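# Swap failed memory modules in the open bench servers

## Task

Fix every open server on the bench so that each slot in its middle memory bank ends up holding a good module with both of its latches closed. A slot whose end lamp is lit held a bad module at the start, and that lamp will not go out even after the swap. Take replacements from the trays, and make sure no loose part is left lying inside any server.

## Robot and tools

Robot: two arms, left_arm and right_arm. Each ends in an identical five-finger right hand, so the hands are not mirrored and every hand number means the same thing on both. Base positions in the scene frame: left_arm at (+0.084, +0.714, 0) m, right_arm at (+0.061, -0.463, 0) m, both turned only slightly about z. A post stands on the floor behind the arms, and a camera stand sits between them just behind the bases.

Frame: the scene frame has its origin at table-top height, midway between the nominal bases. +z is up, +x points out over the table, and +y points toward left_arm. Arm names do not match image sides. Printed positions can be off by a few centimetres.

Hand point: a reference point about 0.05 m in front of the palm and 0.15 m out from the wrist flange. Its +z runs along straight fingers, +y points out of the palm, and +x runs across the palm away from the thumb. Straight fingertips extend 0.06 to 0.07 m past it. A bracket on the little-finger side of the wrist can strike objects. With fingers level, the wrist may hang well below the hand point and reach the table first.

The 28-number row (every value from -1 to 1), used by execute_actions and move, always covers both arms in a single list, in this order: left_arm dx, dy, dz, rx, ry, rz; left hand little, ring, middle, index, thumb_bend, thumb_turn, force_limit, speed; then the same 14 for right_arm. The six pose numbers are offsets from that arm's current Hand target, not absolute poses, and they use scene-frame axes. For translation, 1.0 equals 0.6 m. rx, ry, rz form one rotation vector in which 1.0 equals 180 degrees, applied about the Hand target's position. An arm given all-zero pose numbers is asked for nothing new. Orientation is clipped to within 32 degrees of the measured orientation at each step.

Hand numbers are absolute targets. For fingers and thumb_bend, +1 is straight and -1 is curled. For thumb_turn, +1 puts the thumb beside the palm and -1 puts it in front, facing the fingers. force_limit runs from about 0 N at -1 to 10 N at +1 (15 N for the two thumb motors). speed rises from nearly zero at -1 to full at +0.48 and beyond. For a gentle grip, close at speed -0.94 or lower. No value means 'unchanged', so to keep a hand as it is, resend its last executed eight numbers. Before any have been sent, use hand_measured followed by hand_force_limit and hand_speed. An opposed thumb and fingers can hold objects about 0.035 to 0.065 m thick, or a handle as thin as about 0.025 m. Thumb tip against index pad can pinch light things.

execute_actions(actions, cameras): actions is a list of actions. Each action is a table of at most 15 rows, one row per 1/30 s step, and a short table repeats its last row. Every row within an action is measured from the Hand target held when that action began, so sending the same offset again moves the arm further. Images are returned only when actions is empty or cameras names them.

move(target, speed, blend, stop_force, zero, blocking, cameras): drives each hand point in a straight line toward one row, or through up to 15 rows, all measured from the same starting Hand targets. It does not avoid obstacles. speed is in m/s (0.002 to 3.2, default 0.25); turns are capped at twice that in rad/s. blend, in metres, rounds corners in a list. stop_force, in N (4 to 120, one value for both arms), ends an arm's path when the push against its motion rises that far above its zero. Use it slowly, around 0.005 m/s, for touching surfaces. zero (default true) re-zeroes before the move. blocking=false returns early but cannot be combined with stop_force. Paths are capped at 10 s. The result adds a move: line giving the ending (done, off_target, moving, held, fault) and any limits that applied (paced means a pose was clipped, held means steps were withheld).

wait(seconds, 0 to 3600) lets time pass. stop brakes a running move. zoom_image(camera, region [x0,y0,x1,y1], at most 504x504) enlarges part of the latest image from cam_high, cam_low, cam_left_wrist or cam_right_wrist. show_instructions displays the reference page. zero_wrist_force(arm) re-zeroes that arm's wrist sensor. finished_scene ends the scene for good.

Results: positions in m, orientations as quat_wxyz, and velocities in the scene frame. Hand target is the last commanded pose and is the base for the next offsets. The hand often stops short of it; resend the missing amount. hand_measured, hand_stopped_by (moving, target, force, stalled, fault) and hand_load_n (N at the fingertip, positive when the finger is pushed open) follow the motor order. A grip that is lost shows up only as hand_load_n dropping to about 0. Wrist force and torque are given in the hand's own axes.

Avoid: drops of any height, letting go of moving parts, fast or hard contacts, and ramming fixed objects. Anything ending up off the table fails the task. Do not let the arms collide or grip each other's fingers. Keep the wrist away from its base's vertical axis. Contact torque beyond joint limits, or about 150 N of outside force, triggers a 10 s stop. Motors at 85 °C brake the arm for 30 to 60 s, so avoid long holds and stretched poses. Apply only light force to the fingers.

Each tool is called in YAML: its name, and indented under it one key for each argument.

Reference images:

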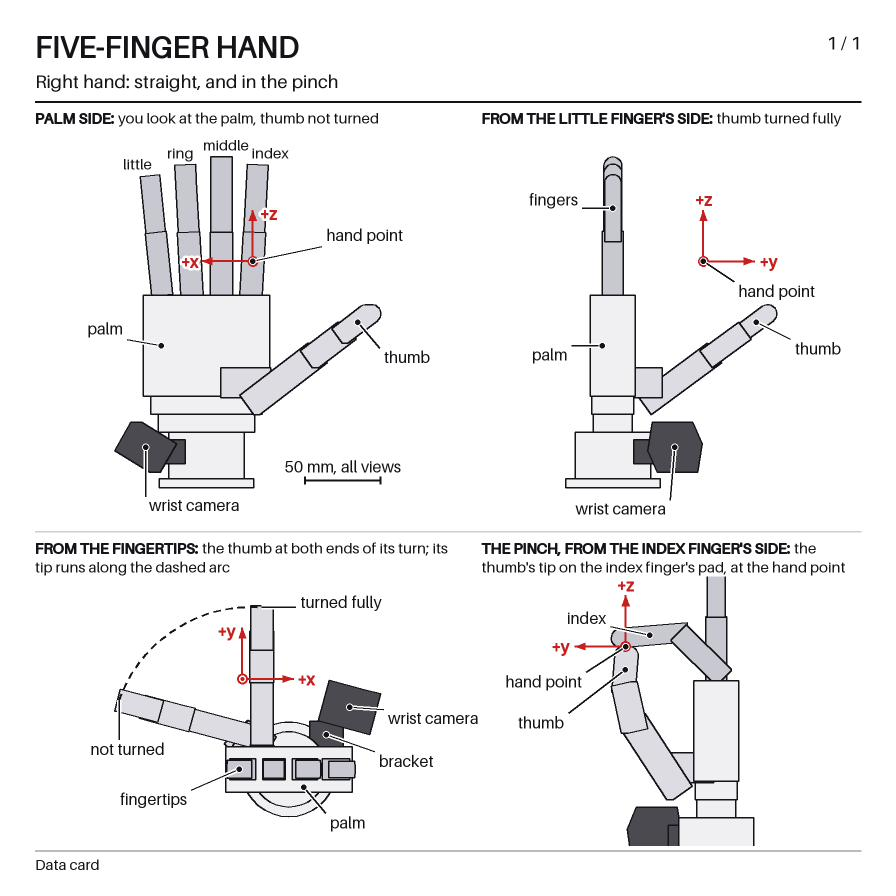

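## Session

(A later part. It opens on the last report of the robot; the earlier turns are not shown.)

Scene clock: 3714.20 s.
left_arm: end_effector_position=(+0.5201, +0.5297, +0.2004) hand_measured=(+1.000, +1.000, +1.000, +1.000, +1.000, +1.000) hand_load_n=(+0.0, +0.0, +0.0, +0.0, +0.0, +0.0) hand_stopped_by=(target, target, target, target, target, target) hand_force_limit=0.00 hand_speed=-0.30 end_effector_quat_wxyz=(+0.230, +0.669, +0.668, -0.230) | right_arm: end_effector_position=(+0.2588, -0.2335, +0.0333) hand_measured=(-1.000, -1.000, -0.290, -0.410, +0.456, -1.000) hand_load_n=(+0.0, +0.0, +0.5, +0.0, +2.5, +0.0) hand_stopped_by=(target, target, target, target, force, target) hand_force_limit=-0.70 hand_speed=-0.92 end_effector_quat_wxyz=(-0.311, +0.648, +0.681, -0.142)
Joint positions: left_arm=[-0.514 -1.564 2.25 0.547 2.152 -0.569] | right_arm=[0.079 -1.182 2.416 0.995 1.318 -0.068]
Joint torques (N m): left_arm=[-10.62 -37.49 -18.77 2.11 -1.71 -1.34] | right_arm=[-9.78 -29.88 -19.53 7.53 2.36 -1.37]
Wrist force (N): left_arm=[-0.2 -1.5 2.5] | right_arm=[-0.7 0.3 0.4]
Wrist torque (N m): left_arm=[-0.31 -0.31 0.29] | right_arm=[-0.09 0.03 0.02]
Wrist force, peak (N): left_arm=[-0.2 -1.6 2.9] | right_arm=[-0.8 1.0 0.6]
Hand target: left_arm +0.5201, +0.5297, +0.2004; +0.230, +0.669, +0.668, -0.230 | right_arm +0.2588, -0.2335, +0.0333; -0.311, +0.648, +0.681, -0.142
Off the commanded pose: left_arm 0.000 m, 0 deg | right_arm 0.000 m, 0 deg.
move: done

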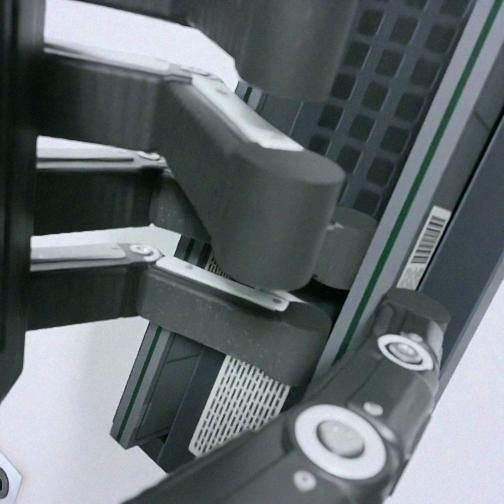

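move:
  target: [0,0,0,0,0,0,1,1,1,1,1,1,0,-0.3,0,0,0,0,0,0,-1,-1,-0.38,-0.43,0.42,-1,-0.7,-0.92]
  speed: 0.02
  cameras: ["cam_right_wrist"]

zoom_image:
  camera: "cam_right_wrist"
  region: [254, 150, 504, 400]

Scene clock: 3719.33 s.
left_arm: end_effector_position=(+0.5201, +0.5297, +0.2004) hand_measured=(+1.000, +1.000, +1.000, +1.000, +1.000, +1.000) hand_load_n=(+0.0, +0.0, +0.0, +0.0, +0.0, +0.0) hand_stopped_by=(target, target, target, target, target, target) hand_force_limit=0.00 hand_speed=-0.30 end_effector_quat_wxyz=(+0.230, +0.669, +0.668, -0.230) | right_arm: end_effector_position=(+0.2588, -0.2335, +0.0333) hand_measured=(-1.000, -1.000, -0.318, -0.428, +0.456, -1.000) hand_load_n=(+0.0, +0.0, +2.0, +1.5, +3.5, +0.0) hand_stopped_by=(target, target, force, force, force, target) hand_force_limit=-0.70 hand_speed=-0.92 end_effector_quat_wxyz=(-0.311, +0.648, +0.681, -0.142)
Joint positions: left_arm=[-0.514 -1.564 2.25 0.547 2.152 -0.569] | right_arm=[0.079 -1.182 2.416 0.995 1.318 -0.068]
Joint torques (N m): left_arm=[-11.83 -36.75 -19.36 1.86 -1.46 -1.04] | right_arm=[-10.32 -31.89 -18.98 6.82 2.25 -1.64]
Wrist force (N): left_arm=[0.0 -1.2 2.4] | right_arm=[-0.6 1.2 0.8]
Wrist torque (N m): left_arm=[-0.27 -0.34 0.31] | right_arm=[-0.08 0.00 0.04]
Wrist force, peak (N): left_arm=[0.1 -1.6 3.0] | right_arm=[-1.1 1.3 0.6]
Hand target: left_arm +0.5201, +0.5297, +0.2004; +0.230, +0.669, +0.668, -0.230 | right_arm +0.2588, -0.2335, +0.0333; -0.311, +0.648, +0.681, -0.142
Off the commanded pose: left_arm 0.000 m, 0 deg | right_arm 0.000 m, 0 deg.
move: done

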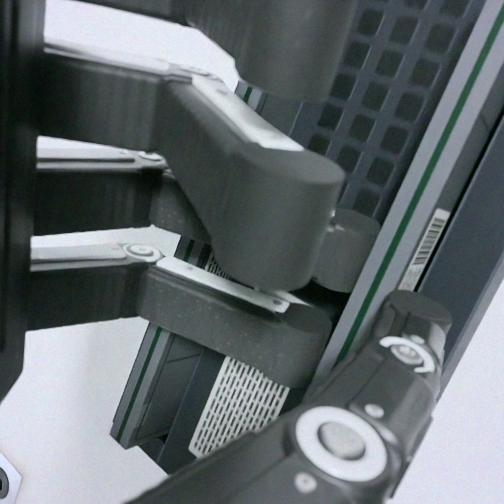

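Scaled by 2.016.

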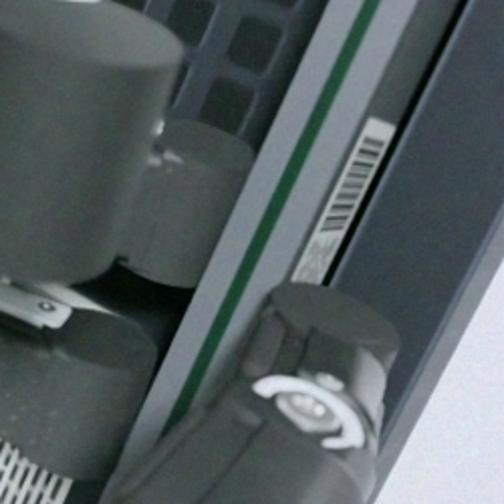

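move:
  target: [0,0,0,0,0,0,1,1,1,1,1,1,0,-0.3,0,0,0,0,0,0,-1,-1,-0.45,-0.45,0.35,-1,-0.2,-0.93]
  speed: 0.02

move:
  target: [0,0,0,0,0,0,1,1,1,1,1,1,0,-0.3,0,0,0.02,0,0,0,-1,-1,-0.45,-0.45,0.35,-1,-0.2,-0.93]
  speed: 0.02
  cameras: ["cam_right_wrist","cam_low"]

zoom_image:
  camera: "cam_right_wrist"
  region: [254, 100, 504, 350]

Scene clock: 3725.30 s.
left_arm: end_effector_position=(+0.5201, +0.5297, +0.2004) hand_measured=(+1.000, +1.000, +1.000, +1.000, +1.000, +1.000) hand_load_n=(+0.0, +0.0, +0.0, +0.0, +0.0, +0.0) hand_stopped_by=(target, target, target, target, target, target) hand_force_limit=0.00 hand_speed=-0.30 end_effector_quat_wxyz=(+0.230, +0.669, +0.668, -0.230) | right_arm: end_effector_position=(+0.2588, -0.2335, +0.0333) hand_measured=(-1.000, -1.000, -0.342, -0.450, +0.440, -1.000) hand_load_n=(+0.0, +0.0, +4.0, +1.5, +6.0, +0.5) hand_stopped_by=(target, target, force, target, force, target) hand_force_limit=-0.20 hand_speed=-0.93 end_effector_quat_wxyz=(-0.311, +0.648, +0.681, -0.142)
Joint positions: left_arm=[-0.514 -1.564 2.25 0.547 2.152 -0.569] | right_arm=[0.079 -1.182 2.416 0.995 1.318 -0.068]
Joint torques (N m): left_arm=[-9.5 -38.55 -19.73 1.71 -1.42 -1.23] | right_arm=[-9.27 -32.6 -17.79 6.43 2.17 -1.52]
Wrist force (N): left_arm=[0.0 -1.3 2.5] | right_arm=[-0.8 1.0 0.7]
Wrist torque (N m): left_arm=[-0.28 -0.35 0.31] | right_arm=[-0.08 0.02 0.02]
Wrist force, peak (N): left_arm=[-0.1 -1.6 3.1] | right_arm=[-1.1 1.4 0.7]
Hand target: left_arm +0.5201, +0.5297, +0.2004; +0.230, +0.669, +0.668, -0.230 | right_arm +0.2588, -0.2335, +0.0333; -0.311, +0.648, +0.681, -0.142
Off the commanded pose: left_arm 0.000 m, 0 deg | right_arm 0.000 m, 0 deg.
move: done

Scene clock: 3726.30 s.
left_arm: end_effector_position=(+0.5201, +0.5297, +0.2004) hand_measured=(+1.000, +1.000, +1.000, +1.000, +1.000, +1.000) hand_load_n=(+0.0, +0.0, +0.0, +0.0, +0.0, +0.0) hand_stopped_by=(target, target, target, target, target, target) hand_force_limit=0.00 hand_speed=-0.30 end_effector_quat_wxyz=(+0.230, +0.669, +0.668, -0.230) | right_arm: end_effector_position=(+0.2588, -0.2335, +0.0451) hand_measured=(-1.000, -1.000, -0.342, -0.450, +0.440, -1.000) hand_load_n=(+0.0, +0.5, +4.0, +1.5, +6.0, +0.5) hand_stopped_by=(target, target, force, target, force, target) hand_force_limit=-0.20 hand_speed=-0.93 end_effector_quat_wxyz=(-0.311, +0.648, +0.681, -0.142)
Joint positions: left_arm=[-0.514 -1.564 2.25 0.547 2.152 -0.569] | right_arm=[0.079 -1.209 2.414 1.024 1.318 -0.068]
Joint torques (N m): left_arm=[-10.82 -36.45 -19.25 1.99 -1.46 -1.03] | right_arm=[-8.09 -55.36 -20.84 8.06 1.44 -1.05]
Wrist force (N): left_arm=[-0.1 -1.4 2.6] | right_arm=[-0.7 1.2 0.9]
Wrist torque (N m): left_arm=[-0.31 -0.34 0.29] | right_arm=[-0.03 -0.01 0.03]
Wrist force, peak (N): left_arm=[-0.1 -1.7 2.8] | right_arm=[-0.7 1.2 0.9]
Hand target: left_arm +0.5201, +0.5297, +0.2004; +0.230, +0.669, +0.668, -0.230 | right_arm +0.2588, -0.2335, +0.0453; -0.311, +0.648, +0.681, -0.142
Off the commanded pose: left_arm 0.000 m, 0 deg | right_arm 0.000 m, 0 deg.
move: done
Images, in order (width x height): cam_low 504x504, cam_right_wrist 504x504.

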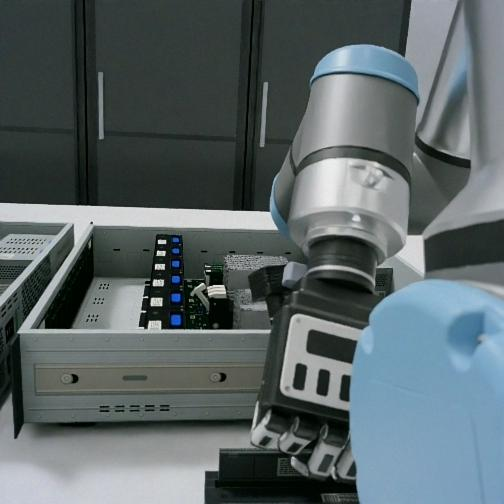

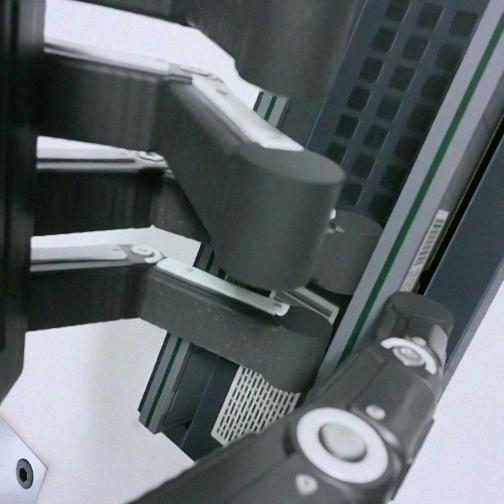

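Scaled by 2.016.

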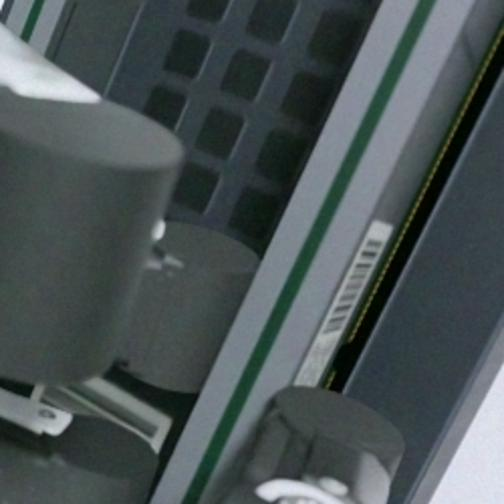

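move:
  target: [0,0,0,0,0,0,1,1,1,1,1,1,0,-0.3,0.02,0.0,0.2,0,0,0,-1,-1,-0.45,-0.45,0.35,-1,-0.2,-0.93]
  speed: 0.08
  cameras: ["cam_right_wrist","cam_low"]

zoom_image:
  camera: "cam_right_wrist"
  region: [354, 100, 504, 300]

zoom_image:
  camera: "cam_low"
  region: [180, 280, 400, 440]

Scene clock: 3752.23 s.
left_arm: end_effector_position=(+0.5201, +0.5297, +0.2004) hand_measured=(+1.000, +1.000, +1.000, +1.000, +1.000, +1.000) hand_load_n=(+0.0, +0.0, +0.0, +0.0, +0.0, +0.0) hand_stopped_by=(target, target, target, target, target, target) hand_force_limit=0.00 hand_speed=-0.30 end_effector_quat_wxyz=(+0.230, +0.669, +0.668, -0.230) | right_arm: end_effector_position=(+0.2708, -0.2335, +0.1652) hand_measured=(-1.000, -1.000, -0.342, -0.450, +0.440, -1.000) hand_load_n=(+0.0, +0.0, +3.5, +0.5, +6.5, +0.0) hand_stopped_by=(target, target, force, target, force, target) hand_force_limit=-0.20 hand_speed=-0.93 end_effector_quat_wxyz=(-0.311, +0.648, +0.681, -0.142)
Joint positions: left_arm=[-0.514 -1.564 2.25 0.547 2.152 -0.569] | right_arm=[0.077 -1.443 2.344 1.327 1.32 -0.07]
Joint torques (N m): left_arm=[-9.13 -37.6 -19.58 1.62 -1.77 -1.01] | right_arm=[-10.1 -50.22 -32.78 8.29 2.49 -1.35]
Wrist force (N): left_arm=[0.0 -1.3 2.4] | right_arm=[-0.8 0.8 0.8]
Wrist torque (N m): left_arm=[-0.28 -0.34 0.30] | right_arm=[-0.10 0.03 0.19]
Wrist force, peak (N): left_arm=[0.3 -1.8 2.8] | right_arm=[-1.4 1.1 1.0]
Hand target: left_arm +0.5201, +0.5297, +0.2004; +0.230, +0.669, +0.668, -0.230 | right_arm +0.2708, -0.2335, +0.1653; -0.311, +0.648, +0.681, -0.142
Off the commanded pose: left_arm 0.000 m, 0 deg | right_arm 0.000 m, 0 deg.
move: done
Images, in order (width x height): cam_low 504x504, cam_right_wrist 504x504.

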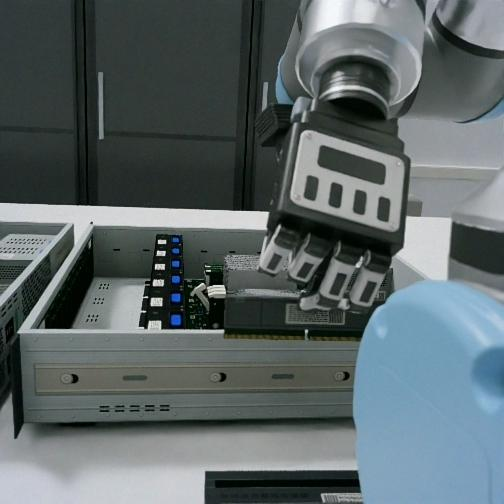

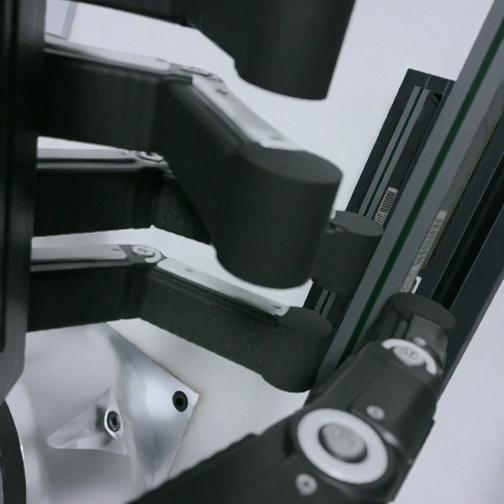

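Scaled by 2.520.

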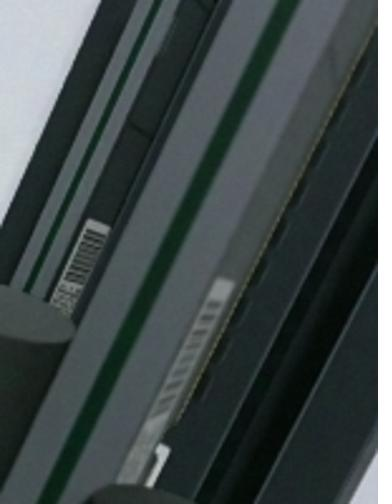

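Scaled by 2.291.

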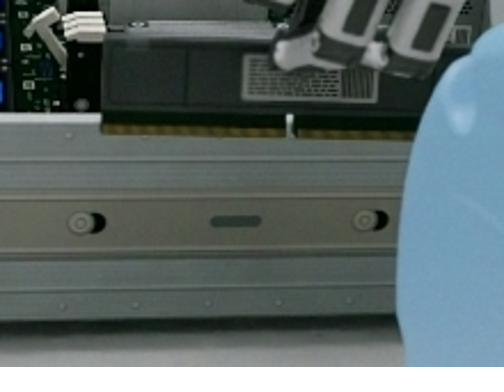

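move:
  target: [0,0,0,0,0,0,1,1,1,1,1,1,0,-0.3,0.1,0.2333,0.0,0,0,0,-1,-1,-0.45,-0.45,0.35,-1,-0.2,-0.93]
  speed: 0.12
  cameras: ["cam_low"]

zoom_image:
  camera: "cam_low"
  region: [120, 200, 320, 360]

Scene clock: 3768.00 s.
left_arm: end_effector_position=(+0.5201, +0.5297, +0.2004) hand_measured=(+1.000, +1.000, +1.000, +1.000, +1.000, +1.000) hand_load_n=(+0.0, +0.0, +0.0, +0.0, +0.0, -0.5) hand_stopped_by=(target, target, target, target, target, target) hand_force_limit=0.00 hand_speed=-0.30 end_effector_quat_wxyz=(+0.230, +0.669, +0.668, -0.230) | right_arm: end_effector_position=(+0.3308, -0.0936, +0.1653) hand_measured=(-1.000, -1.000, -0.342, -0.450, +0.440, -1.000) hand_load_n=(+0.0, +0.0, +4.0, +1.0, +6.5, +0.5) hand_stopped_by=(target, target, force, target, force, target) hand_force_limit=-0.20 hand_speed=-0.93 end_effector_quat_wxyz=(-0.311, +0.648, +0.681, -0.142)
Joint positions: left_arm=[-0.514 -1.564 2.25 0.547 2.152 -0.569] | right_arm=[0.38 -1.258 2.07 1.329 1.144 0.193]
Joint torques (N m): left_arm=[-8.78 -37.55 -19.73 1.6 -1.54 -1.07] | right_arm=[13.9 -37.92 -36.06 7.67 -3.67 2.43]
Wrist force (N): left_arm=[0.0 -1.6 2.3] | right_arm=[-0.8 1.3 0.6]
Wrist torque (N m): left_arm=[-0.31 -0.35 0.30] | right_arm=[-0.03 -0.03 -0.14]
Wrist force, peak (N): left_arm=[0.1 -1.7 2.9] | right_arm=[-1.4 0.9 0.9]
Hand target: left_arm +0.5201, +0.5297, +0.2004; +0.230, +0.669, +0.668, -0.230 | right_arm +0.3308, -0.0935, +0.1653; -0.311, +0.648, +0.681, -0.142
Off the commanded pose: left_arm 0.000 m, 0 deg | right_arm 0.000 m, 0 deg.
move: done

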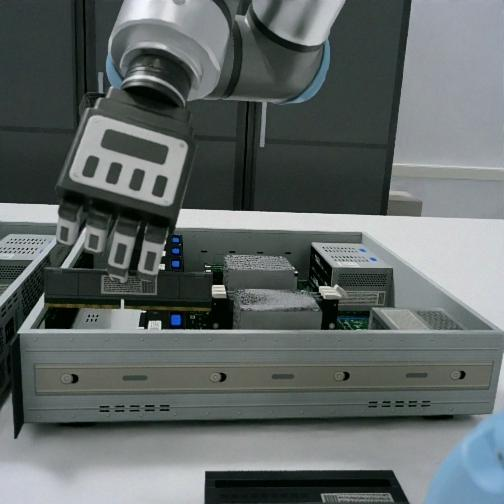

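Scaled by 2.520.

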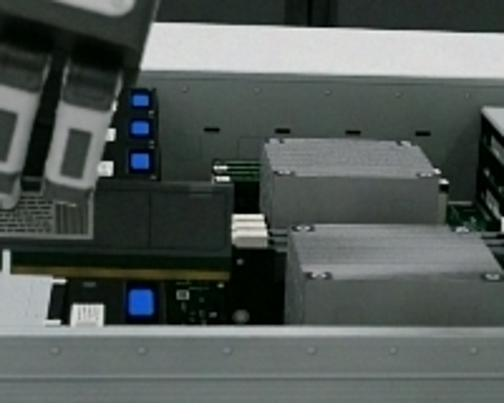

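zoom_image:
  camera: "cam_low"
  region: [20, 240, 240, 340]

Scaled by 2.291.

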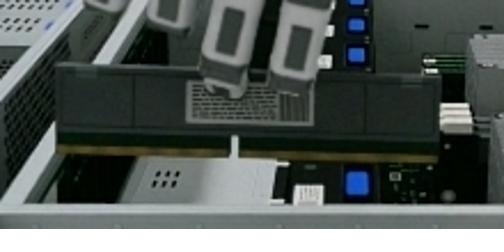

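move:
  target:
    - [0,-0.4,0.12,0,0,0,1,1,1,1,1,1,0,-0.3,0.0,0.0,0.05,0,0,0,-1,-1,-0.45,-0.45,0.35,-1,-0.2,-0.93]
    - [-0.0067,-0.7983,0.12,0,0,0,1,1,1,1,1,1,0,-0.3,0.0,0.0,0.1,0,0,0.0161,-1,-1,-0.45,-0.45,0.35,-1,-0.2,-0.93]
  speed: 0.2
  blend: 0.03
  cameras: ["cam_high","cam_left_wrist","cam_low"]

Scene clock: 3789.40 s.
left_arm: end_effector_position=(+0.5160, +0.0509, +0.2724) hand_measured=(+1.000, +1.000, +1.000, +1.000, +1.000, +1.000) hand_load_n=(+0.0, +0.0, +0.5, +0.0, +0.0, +0.0) hand_stopped_by=(target, target, target, target, target, target) hand_force_limit=0.00 hand_speed=-0.30 end_effector_quat_wxyz=(+0.230, +0.669, +0.668, -0.230) | right_arm: end_effector_position=(+0.3308, -0.0935, +0.2253) hand_measured=(-1.000, -1.000, -0.342, -0.450, +0.440, -1.000) hand_load_n=(+0.5, +0.0, +3.5, +1.0, +6.5, +0.5) hand_stopped_by=(target, target, force, target, force, target) hand_force_limit=-0.20 hand_speed=-0.93 end_effector_quat_wxyz=(-0.307, +0.630, +0.697, -0.150)
Joint positions: left_arm=[-1.243 -1.315 1.747 0.511 1.797 -1.27] | right_arm=[0.39 -1.325 2.024 1.457 1.166 0.156]
Joint torques (N m): left_arm=[-13.34 -46.95 -48.53 4.28 -2.75 -3.76] | right_arm=[15.26 -67.98 -38.26 7.58 2.13 -1.57]
Wrist force (N): left_arm=[-0.1 -2.2 2.4] | right_arm=[-0.9 1.0 0.3]
Wrist torque (N m): left_arm=[-0.36 -0.34 0.29] | right_arm=[-0.05 -0.04 0.19]
Wrist force, peak (N): left_arm=[-0.6 -2.8 3.4] | right_arm=[-1.4 1.3 0.9]
Hand target: left_arm +0.5161, +0.0507, +0.2724; +0.230, +0.669, +0.668, -0.230 | right_arm +0.3308, -0.0935, +0.2253; -0.307, +0.630, +0.697, -0.150
Off the commanded pose: left_arm 0.000 m, 0 deg | right_arm 0.000 m, 0 deg.
move: done
Images, in order (width x height): cam_high 504x504, cam_low 504x504, cam_left_wrist 504x504.

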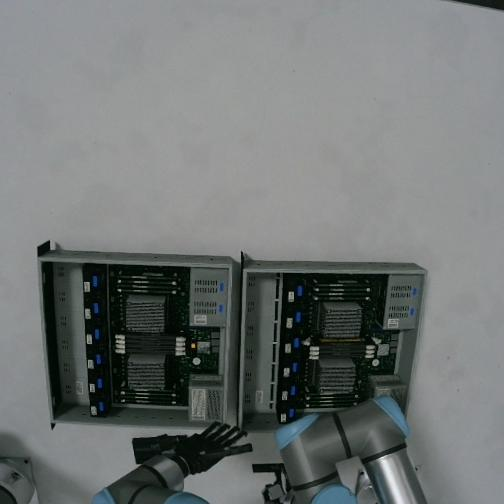

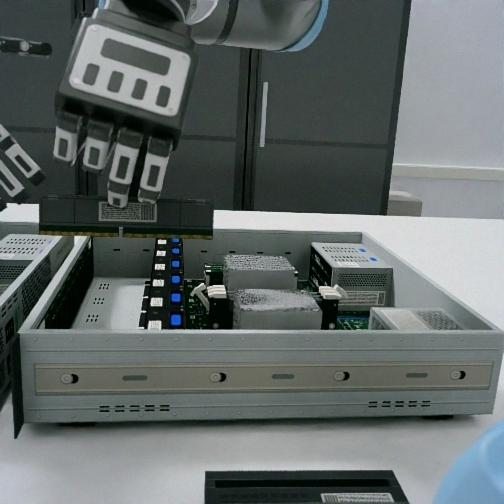

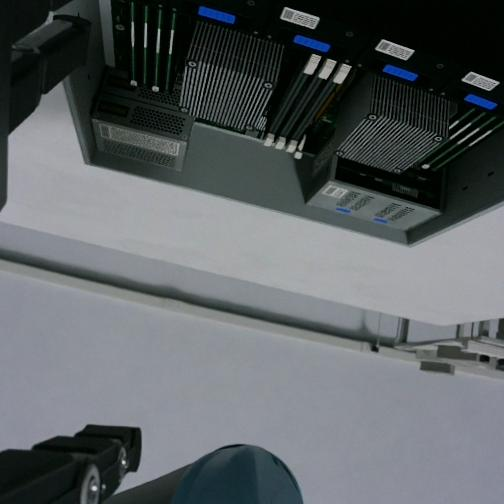

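move:
  target:
    - [0,0,0,0,0,0,1,1,1,1,1,1,0,-0.3,0.2,-0.264,0.05,0,0,0,-1,-1,-0.45,-0.45,0.35,-1,-0.2,-0.93]
    - [0,0,-0.05,0,0,0,1,1,1,1,1,1,0,-0.3,0.4513,-0.2642,-0.06,0,0,0,-1,-1,-0.45,-0.45,0.35,-1,-0.2,-0.93]
  speed: 0.15
  blend: 0.03
  cameras: ["cam_high","cam_left_wrist","cam_right_wrist"]

zoom_image:
  camera: "cam_left_wrist"
  region: [220, 110, 380, 270]

Scene clock: 3800.83 s.
left_arm: end_effector_position=(+0.5161, +0.0507, +0.2424) hand_measured=(+1.000, +1.000, +1.000, +1.000, +1.000, +1.000) hand_load_n=(+0.0, +0.0, +0.0, +0.0, +0.0, +0.0) hand_stopped_by=(target, target, target, target, target, target) hand_force_limit=0.00 hand_speed=-0.30 end_effector_quat_wxyz=(+0.230, +0.669, +0.668, -0.230) | right_arm: end_effector_position=(+0.6015, -0.2520, +0.1893) hand_measured=(-1.000, -1.000, -0.342, -0.450, +0.440, -1.000) hand_load_n=(+0.0, +0.0, +3.5, +0.5, +6.5, +0.5) hand_stopped_by=(target, target, force, target, force, target) hand_force_limit=-0.20 hand_speed=-0.93 end_effector_quat_wxyz=(-0.307, +0.630, +0.697, -0.150)
Joint positions: left_arm=[-1.243 -1.293 1.776 0.459 1.797 -1.27] | right_arm=[0.024 -1.054 1.715 1.586 1.383 -0.152]
Joint torques (N m): left_arm=[-11.82 -48.19 -21.61 -1.38 -1.62 -2.41] | right_arm=[15 -60.99 -40.5 7.68 2.12 2.39]
Wrist force (N): left_arm=[-0.2 -2.5 2.8] | right_arm=[-1.2 1.2 0.6]
Wrist torque (N m): left_arm=[-0.43 -0.23 0.23] | right_arm=[0.03 0.06 0.22]
Wrist force, peak (N): left_arm=[0.2 -2.2 3.3] | right_arm=[-1.4 2.4 0.3]
Hand target: left_arm +0.5161, +0.0507, +0.2424; +0.230, +0.669, +0.668, -0.230 | right_arm +0.6016, -0.2520, +0.1893; -0.307, +0.630, +0.697, -0.150
Off the commanded pose: left_arm 0.000 m, 0 deg | right_arm 0.000 m, 0 deg.
move: done

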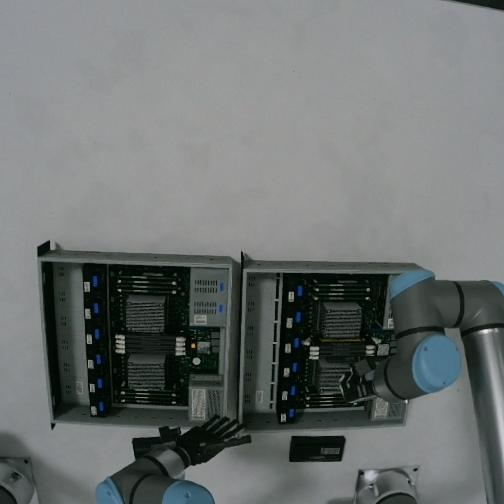

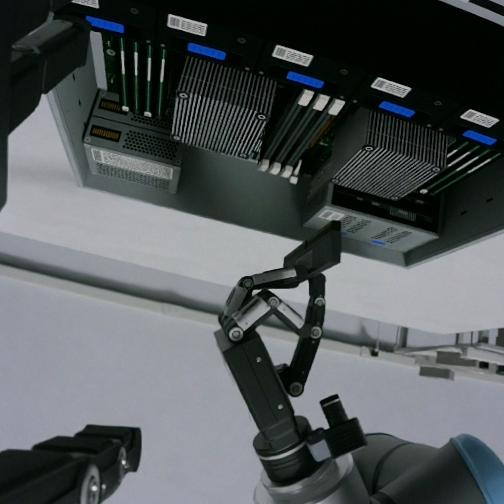

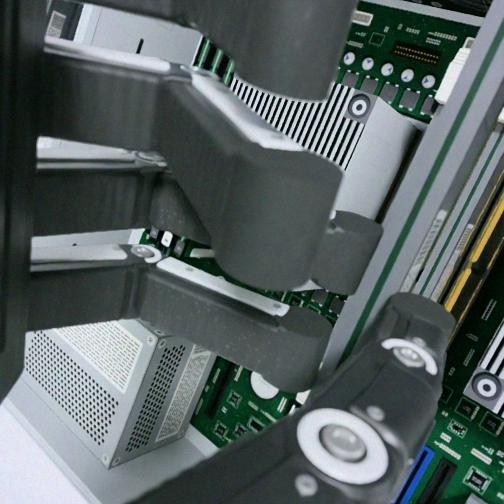

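Scaled by 3.150.

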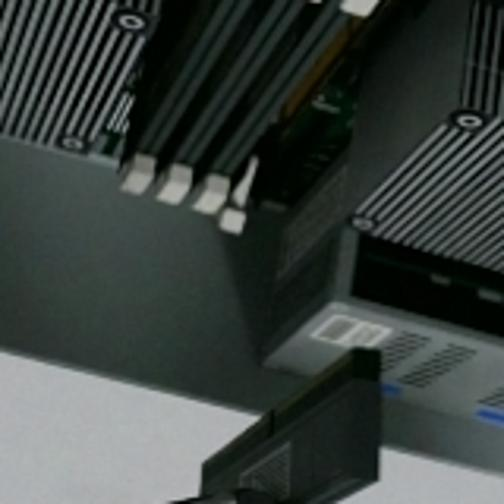

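move:
  target: [0,0,0,0,0,0,1,1,1,1,1,1,0,-0.3,0,0,-0.03,0,-0.0444,0,-1,-1,-0.45,-0.45,0.35,-1,-0.2,-0.93]
  speed: 0.08
  cameras: ["cam_left_wrist","cam_right_wrist"]

zoom_image:
  camera: "cam_left_wrist"
  region: [250, 170, 370, 290]

zoom_image:
  camera: "cam_right_wrist"
  region: [334, 80, 504, 330]

Scene clock: 3815.30 s.
left_arm: end_effector_position=(+0.5161, +0.0507, +0.2424) hand_measured=(+1.000, +1.000, +1.000, +1.000, +1.000, +1.000) hand_load_n=(+0.0, +0.0, +0.0, +0.0, +0.0, +0.0) hand_stopped_by=(target, target, target, target, target, target) hand_force_limit=0.00 hand_speed=-0.30 end_effector_quat_wxyz=(+0.230, +0.669, +0.668, -0.230) | right_arm: end_effector_position=(+0.6016, -0.2520, +0.1713) hand_measured=(-1.000, -1.000, -0.342, -0.450, +0.440, -1.000) hand_load_n=(+0.0, +0.0, +3.5, +1.0, +6.5, +0.5) hand_stopped_by=(target, target, force, target, force, target) hand_force_limit=-0.20 hand_speed=-0.93 end_effector_quat_wxyz=(-0.258, +0.639, +0.717, -0.106)
Joint positions: left_arm=[-1.243 -1.293 1.776 0.459 1.797 -1.27] | right_arm=[0.025 -1.097 1.765 1.44 1.385 -0.15]
Joint torques (N m): left_arm=[-10.54 -48.71 -22.46 -1.48 -2.15 -2.42] | right_arm=[14.65 -90.36 -21.28 0.85 2.21 2.22]
Wrist force (N): left_arm=[0.0 -2.4 2.9] | right_arm=[-0.5 0.5 0.8]
Wrist torque (N m): left_arm=[-0.42 -0.24 0.24] | right_arm=[-0.09 -0.05 -0.13]
Wrist force, peak (N): left_arm=[0.2 -2.4 3.2] | right_arm=[-1.5 1.5 0.6]
Hand target: left_arm +0.5161, +0.0507, +0.2424; +0.230, +0.669, +0.668, -0.230 | right_arm +0.6016, -0.2520, +0.1713; -0.258, +0.639, +0.717, -0.106
Off the commanded pose: left_arm 0.000 m, 0 deg | right_arm 0.000 m, 0 deg.
move: done

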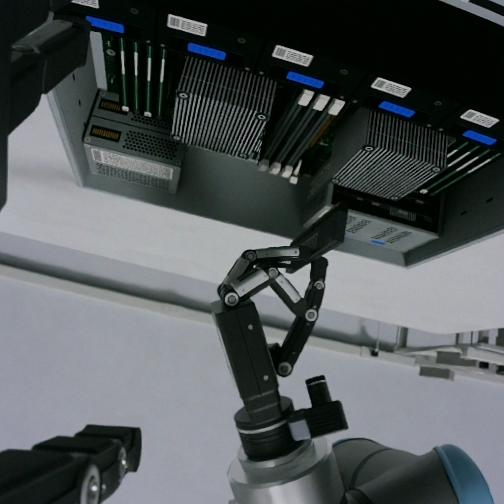

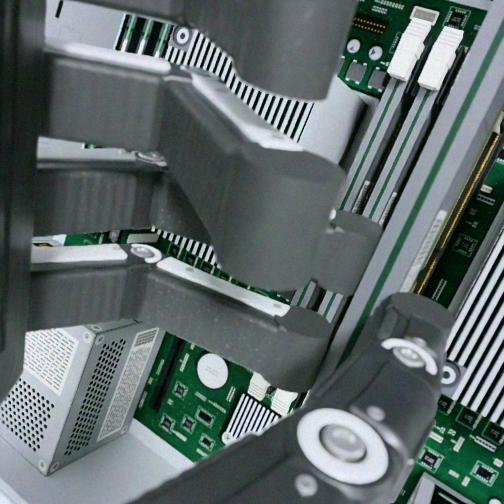

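Scaled by 4.200.

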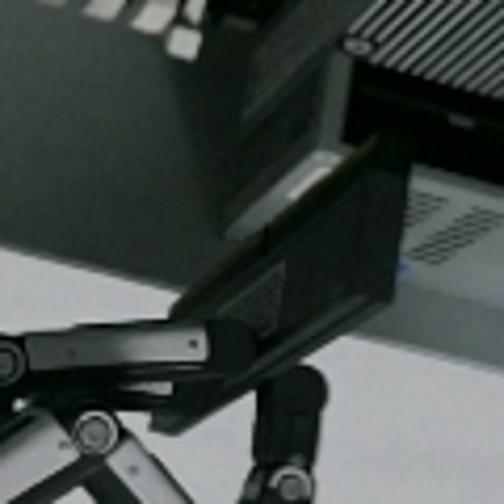

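Scaled by 2.016.

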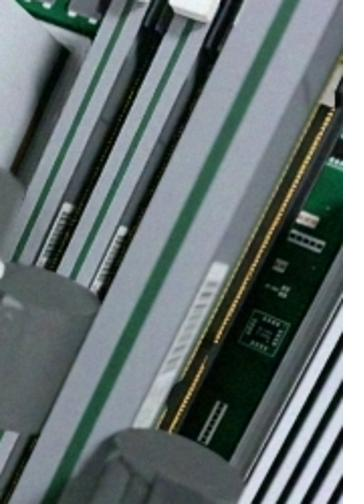

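zoom_image:
  camera: "cam_left_wrist"
  region: [285, 195, 355, 265]

zoom_image:
  camera: "cam_left_wrist"
  region: [250, 80, 350, 190]

Scaled by 7.200.

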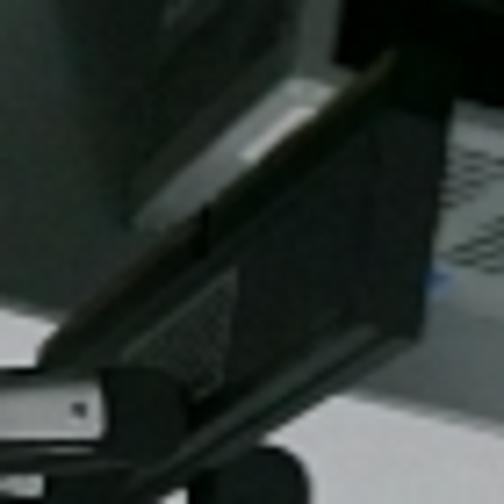

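Scaled by 4.582.

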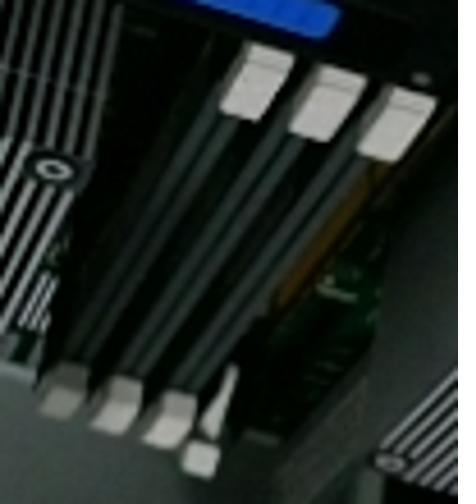

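move:
  target: [0,0,0,0,0,0,1,1,1,1,1,1,0,-0.3,0,0,-0.085,0,0,0,-1,-1,-0.45,-0.45,0.35,-1,-0.2,-0.93]
  speed: 0.05
  stop_force: 5
  cameras: ["cam_left_wrist","cam_right_wrist"]

zoom_image:
  camera: "cam_left_wrist"
  region: [260, 80, 370, 190]

zoom_image:
  camera: "cam_right_wrist"
  region: [384, 60, 504, 180]

zoom_image:
  camera: "cam_right_wrist"
  region: [354, 180, 474, 300]

Scene clock: 3845.17 s.
left_arm: end_effector_position=(+0.5161, +0.0507, +0.2424) hand_measured=(+1.000, +1.000, +1.000, +1.000, +1.000, +1.000) hand_load_n=(+0.0, +0.0, +0.0, -0.5, +0.0, -0.5) hand_stopped_by=(target, target, target, target, target, target) hand_force_limit=0.00 hand_speed=-0.30 end_effector_quat_wxyz=(+0.230, +0.669, +0.668, -0.230) | right_arm: end_effector_position=(+0.6016, -0.2520, +0.1203) hand_measured=(-1.000, -1.000, -0.342, -0.450, +0.440, -1.000) hand_load_n=(+0.0, +0.0, +3.5, +1.0, +6.5, +0.5) hand_stopped_by=(target, target, force, target, force, target) hand_force_limit=-0.20 hand_speed=-0.93 end_effector_quat_wxyz=(-0.258, +0.639, +0.717, -0.106)
Joint positions: left_arm=[-1.243 -1.293 1.776 0.459 1.797 -1.27] | right_arm=[0.025 -1.042 1.79 1.359 1.385 -0.15]
Joint torques (N m): left_arm=[-10.33 -48.76 -22.86 -1.39 -1.89 -1.92] | right_arm=[5.64 -60.22 -18.87 0.76 0.8 0.71]
Wrist force (N): left_arm=[-0.1 -2.2 2.7] | right_arm=[-1.1 0.8 0.8]
Wrist torque (N m): left_arm=[-0.38 -0.24 0.24] | right_arm=[-0.01 0.05 -0.14]
Wrist force, peak (N): left_arm=[0.2 -2.7 3.1] | right_arm=[-1.2 0.6 1.3]
Hand target: left_arm +0.5161, +0.0507, +0.2424; +0.230, +0.669, +0.668, -0.230 | right_arm +0.6016, -0.2520, +0.1203; -0.258, +0.639, +0.717, -0.106
Off the commanded pose: left_arm 0.000 m, 0 deg | right_arm 0.000 m, 0 deg.
move: done

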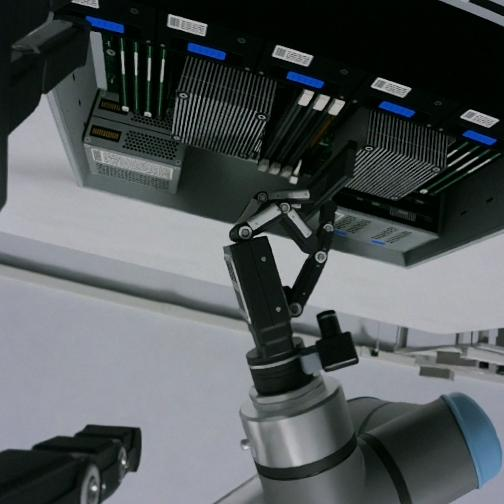

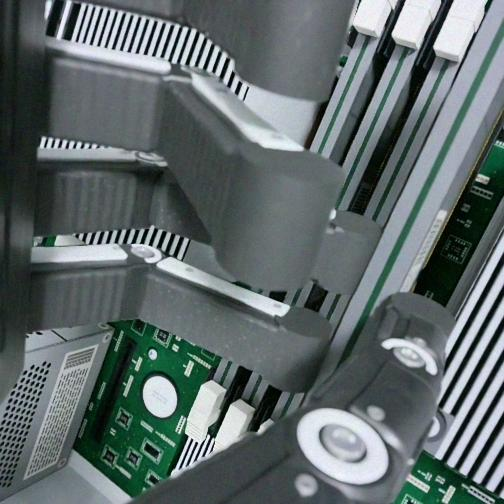

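Scaled by 4.582.

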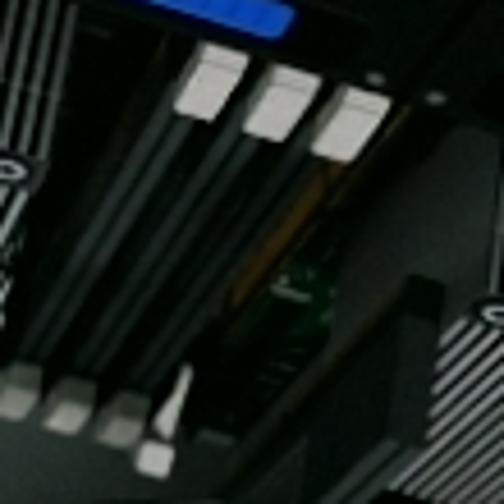

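Scaled by 4.200.

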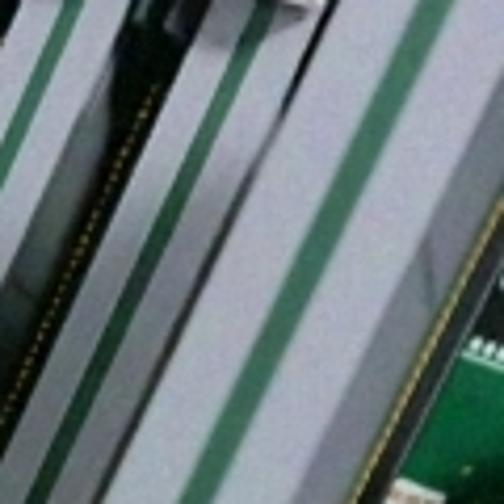

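Scaled by 4.200.

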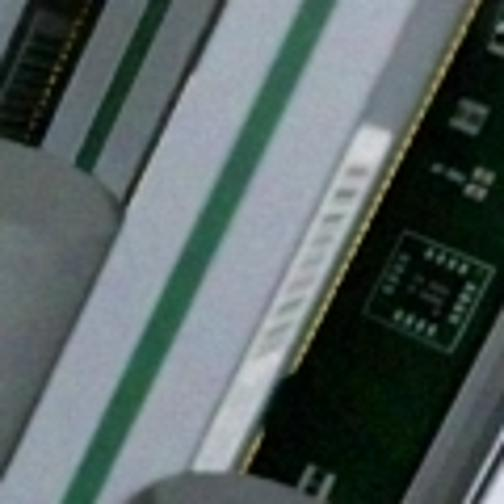

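move:
  target: [0,0,-0.07,0,0,0,1,1,1,1,1,1,0,-0.3,-0.015,0.0067,0,0,0,0,-1,-1,-0.45,-0.45,0.35,-1,-0.2,-0.93]
  speed: 0.08
  cameras: ["cam_left_wrist","cam_right_wrist"]

zoom_image:
  camera: "cam_left_wrist"
  region: [240, 120, 370, 250]

zoom_image:
  camera: "cam_right_wrist"
  region: [384, 60, 504, 180]

zoom_image:
  camera: "cam_right_wrist"
  region: [354, 180, 474, 300]

Scene clock: 3875.17 s.
left_arm: end_effector_position=(+0.5161, +0.0508, +0.2006) hand_measured=(+1.000, +1.000, +1.000, +1.000, +1.000, +1.000) hand_load_n=(+0.0, +0.0, +0.5, +0.0, +0.0, +0.0) hand_stopped_by=(target, target, target, target, target, target) hand_force_limit=0.00 hand_speed=-0.30 end_effector_quat_wxyz=(+0.230, +0.669, +0.668, -0.230) | right_arm: end_effector_position=(+0.5927, -0.2480, +0.1203) hand_measured=(-1.000, -1.000, -0.342, -0.450, +0.440, -1.000) hand_load_n=(+0.0, +0.0, +3.5, +1.0, +6.0, +0.5) hand_stopped_by=(target, target, force, target, force, target) hand_force_limit=-0.20 hand_speed=-0.93 end_effector_quat_wxyz=(-0.258, +0.639, +0.717, -0.106)
Joint positions: left_arm=[-1.243 -1.258 1.813 0.387 1.797 -1.27] | right_arm=[0.032 -1.052 1.806 1.352 1.381 -0.145]
Joint torques (N m): left_arm=[-12.27 -48.92 -21.62 -1.37 -0.88 0.36] | right_arm=[15.24 -88.94 -18.49 0.34 -2.98 2.16]
Wrist force (N): left_arm=[0.3 -2.4 2.9] | right_arm=[-0.7 0.7 0.8]
Wrist torque (N m): left_arm=[-0.44 -0.33 0.21] | right_arm=[-0.05 0.01 -0.12]
Wrist force, peak (N): left_arm=[0.2 -2.5 3.3] | right_arm=[-0.8 0.9 1.4]
Hand target: left_arm +0.5161, +0.0507, +0.2004; +0.230, +0.669, +0.668, -0.230 | right_arm +0.5926, -0.2480, +0.1203; -0.258, +0.639, +0.717, -0.106
Off the commanded pose: left_arm 0.000 m, 0 deg | right_arm 0.000 m, 0 deg.
move: done

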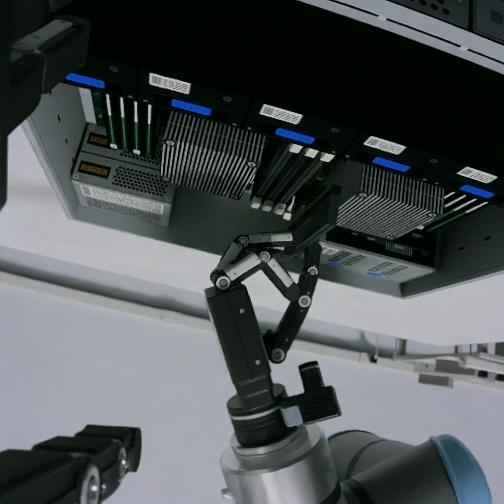

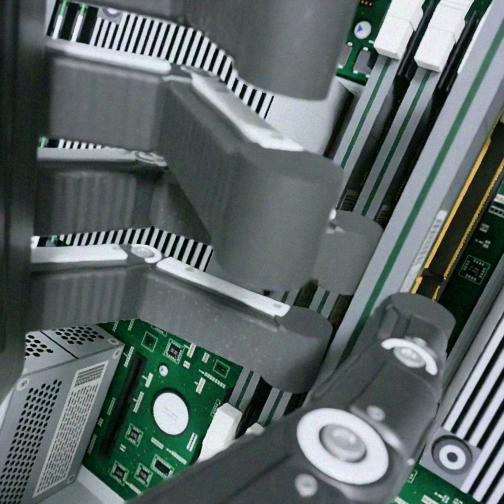

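Scaled by 3.877.

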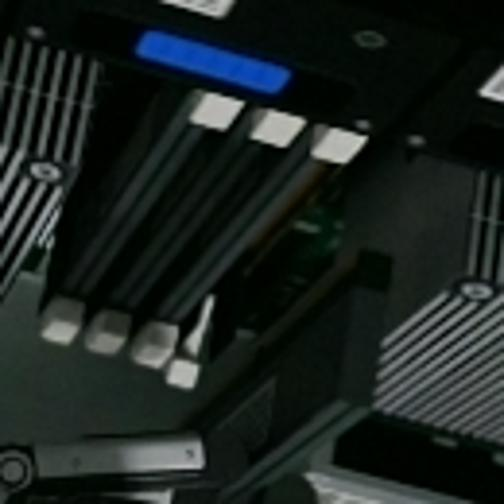

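Scaled by 4.200.

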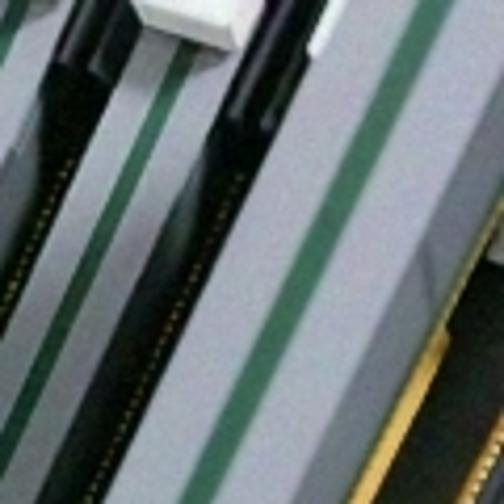

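Scaled by 4.200.

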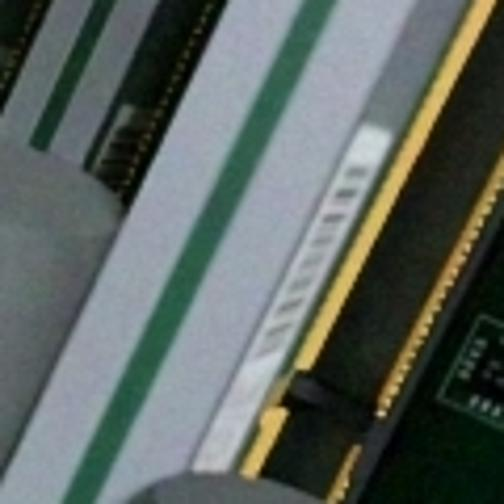

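move:
  target: [0,0,0,0,0,0,1,1,1,1,1,1,0,-0.3,0.004,-0.0083,-0.0417,0,0,0,-1,-1,-0.45,-0.45,0.35,-1,-0.2,-0.93]
  speed: 0.03
  stop_force: 5
  cameras: ["cam_left_wrist","cam_right_wrist"]

zoom_image:
  camera: "cam_right_wrist"
  region: [384, 60, 504, 180]

zoom_image:
  camera: "cam_right_wrist"
  region: [354, 180, 474, 300]

zoom_image:
  camera: "cam_left_wrist"
  region: [260, 130, 360, 230]

Scene clock: 3949.77 s.
left_arm: end_effector_position=(+0.5161, +0.0507, +0.2004) hand_measured=(+1.000, +1.000, +1.000, +1.000, +1.000, +1.000) hand_load_n=(+0.0, +0.0, +0.0, +0.0, -0.5, +0.0) hand_stopped_by=(target, target, target, target, target, target) hand_force_limit=0.00 hand_speed=-0.30 end_effector_quat_wxyz=(+0.230, +0.669, +0.668, -0.230) | right_arm: end_effector_position=(+0.5950, -0.2530, +0.0953) hand_measured=(-1.000, -1.000, -0.342, -0.450, +0.440, -1.000) hand_load_n=(+0.0, +0.0, +3.5, +1.0, +6.5, +0.5) hand_stopped_by=(target, target, force, target, force, target) hand_force_limit=-0.20 hand_speed=-0.93 end_effector_quat_wxyz=(-0.258, +0.639, +0.717, -0.106)
Joint positions: left_arm=[-1.243 -1.258 1.813 0.387 1.797 -1.27] | right_arm=[0.024 -1.021 1.814 1.315 1.385 -0.152]
Joint torques (N m): left_arm=[-11.15 -51.06 -20.63 -1.11 -0.63 0.52] | right_arm=[-10.94 -59.64 -17.93 0.4 2.52 -1.64]
Wrist force (N): left_arm=[0.1 -2.3 2.6] | right_arm=[-1.0 0.5 1.2]
Wrist torque (N m): left_arm=[-0.42 -0.30 0.20] | right_arm=[-0.14 0.03 0.16]
Wrist force, peak (N): left_arm=[0.3 -2.6 3.0] | right_arm=[-1.1 0.8 1.2]
Hand target: left_arm +0.5161, +0.0507, +0.2004; +0.230, +0.669, +0.668, -0.230 | right_arm +0.5950, -0.2530, +0.0953; -0.258, +0.639, +0.717, -0.106
Off the commanded pose: left_arm 0.000 m, 0 deg | right_arm 0.000 m, 0 deg.
move: done

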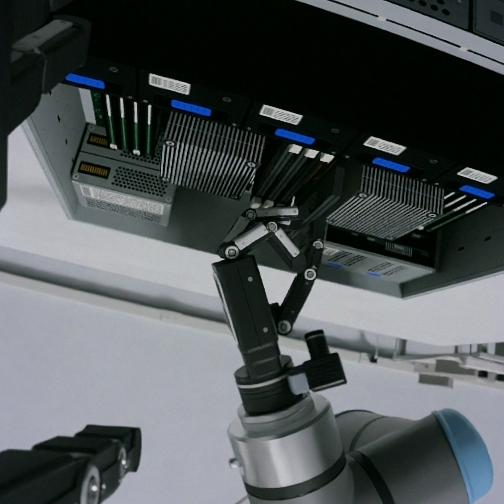

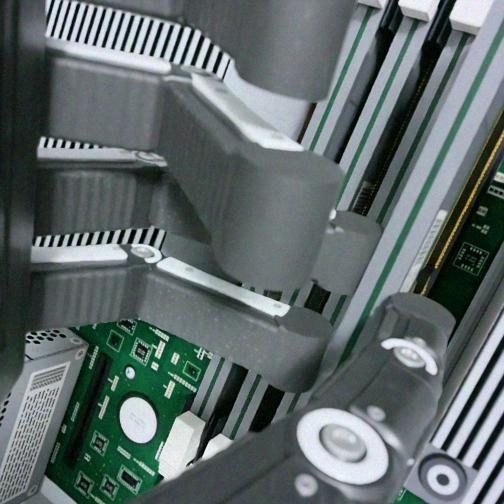

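Scaled by 4.200.

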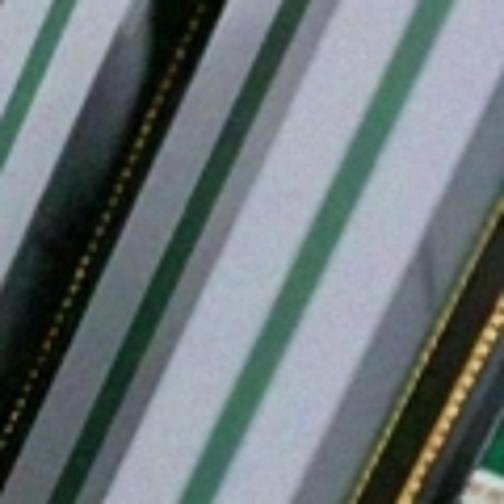

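Scaled by 4.200.

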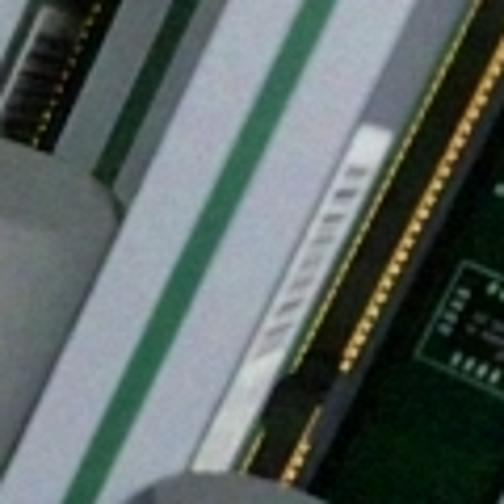

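Scaled by 5.040.

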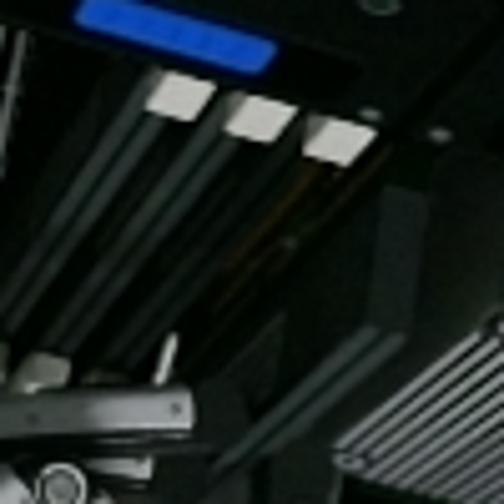

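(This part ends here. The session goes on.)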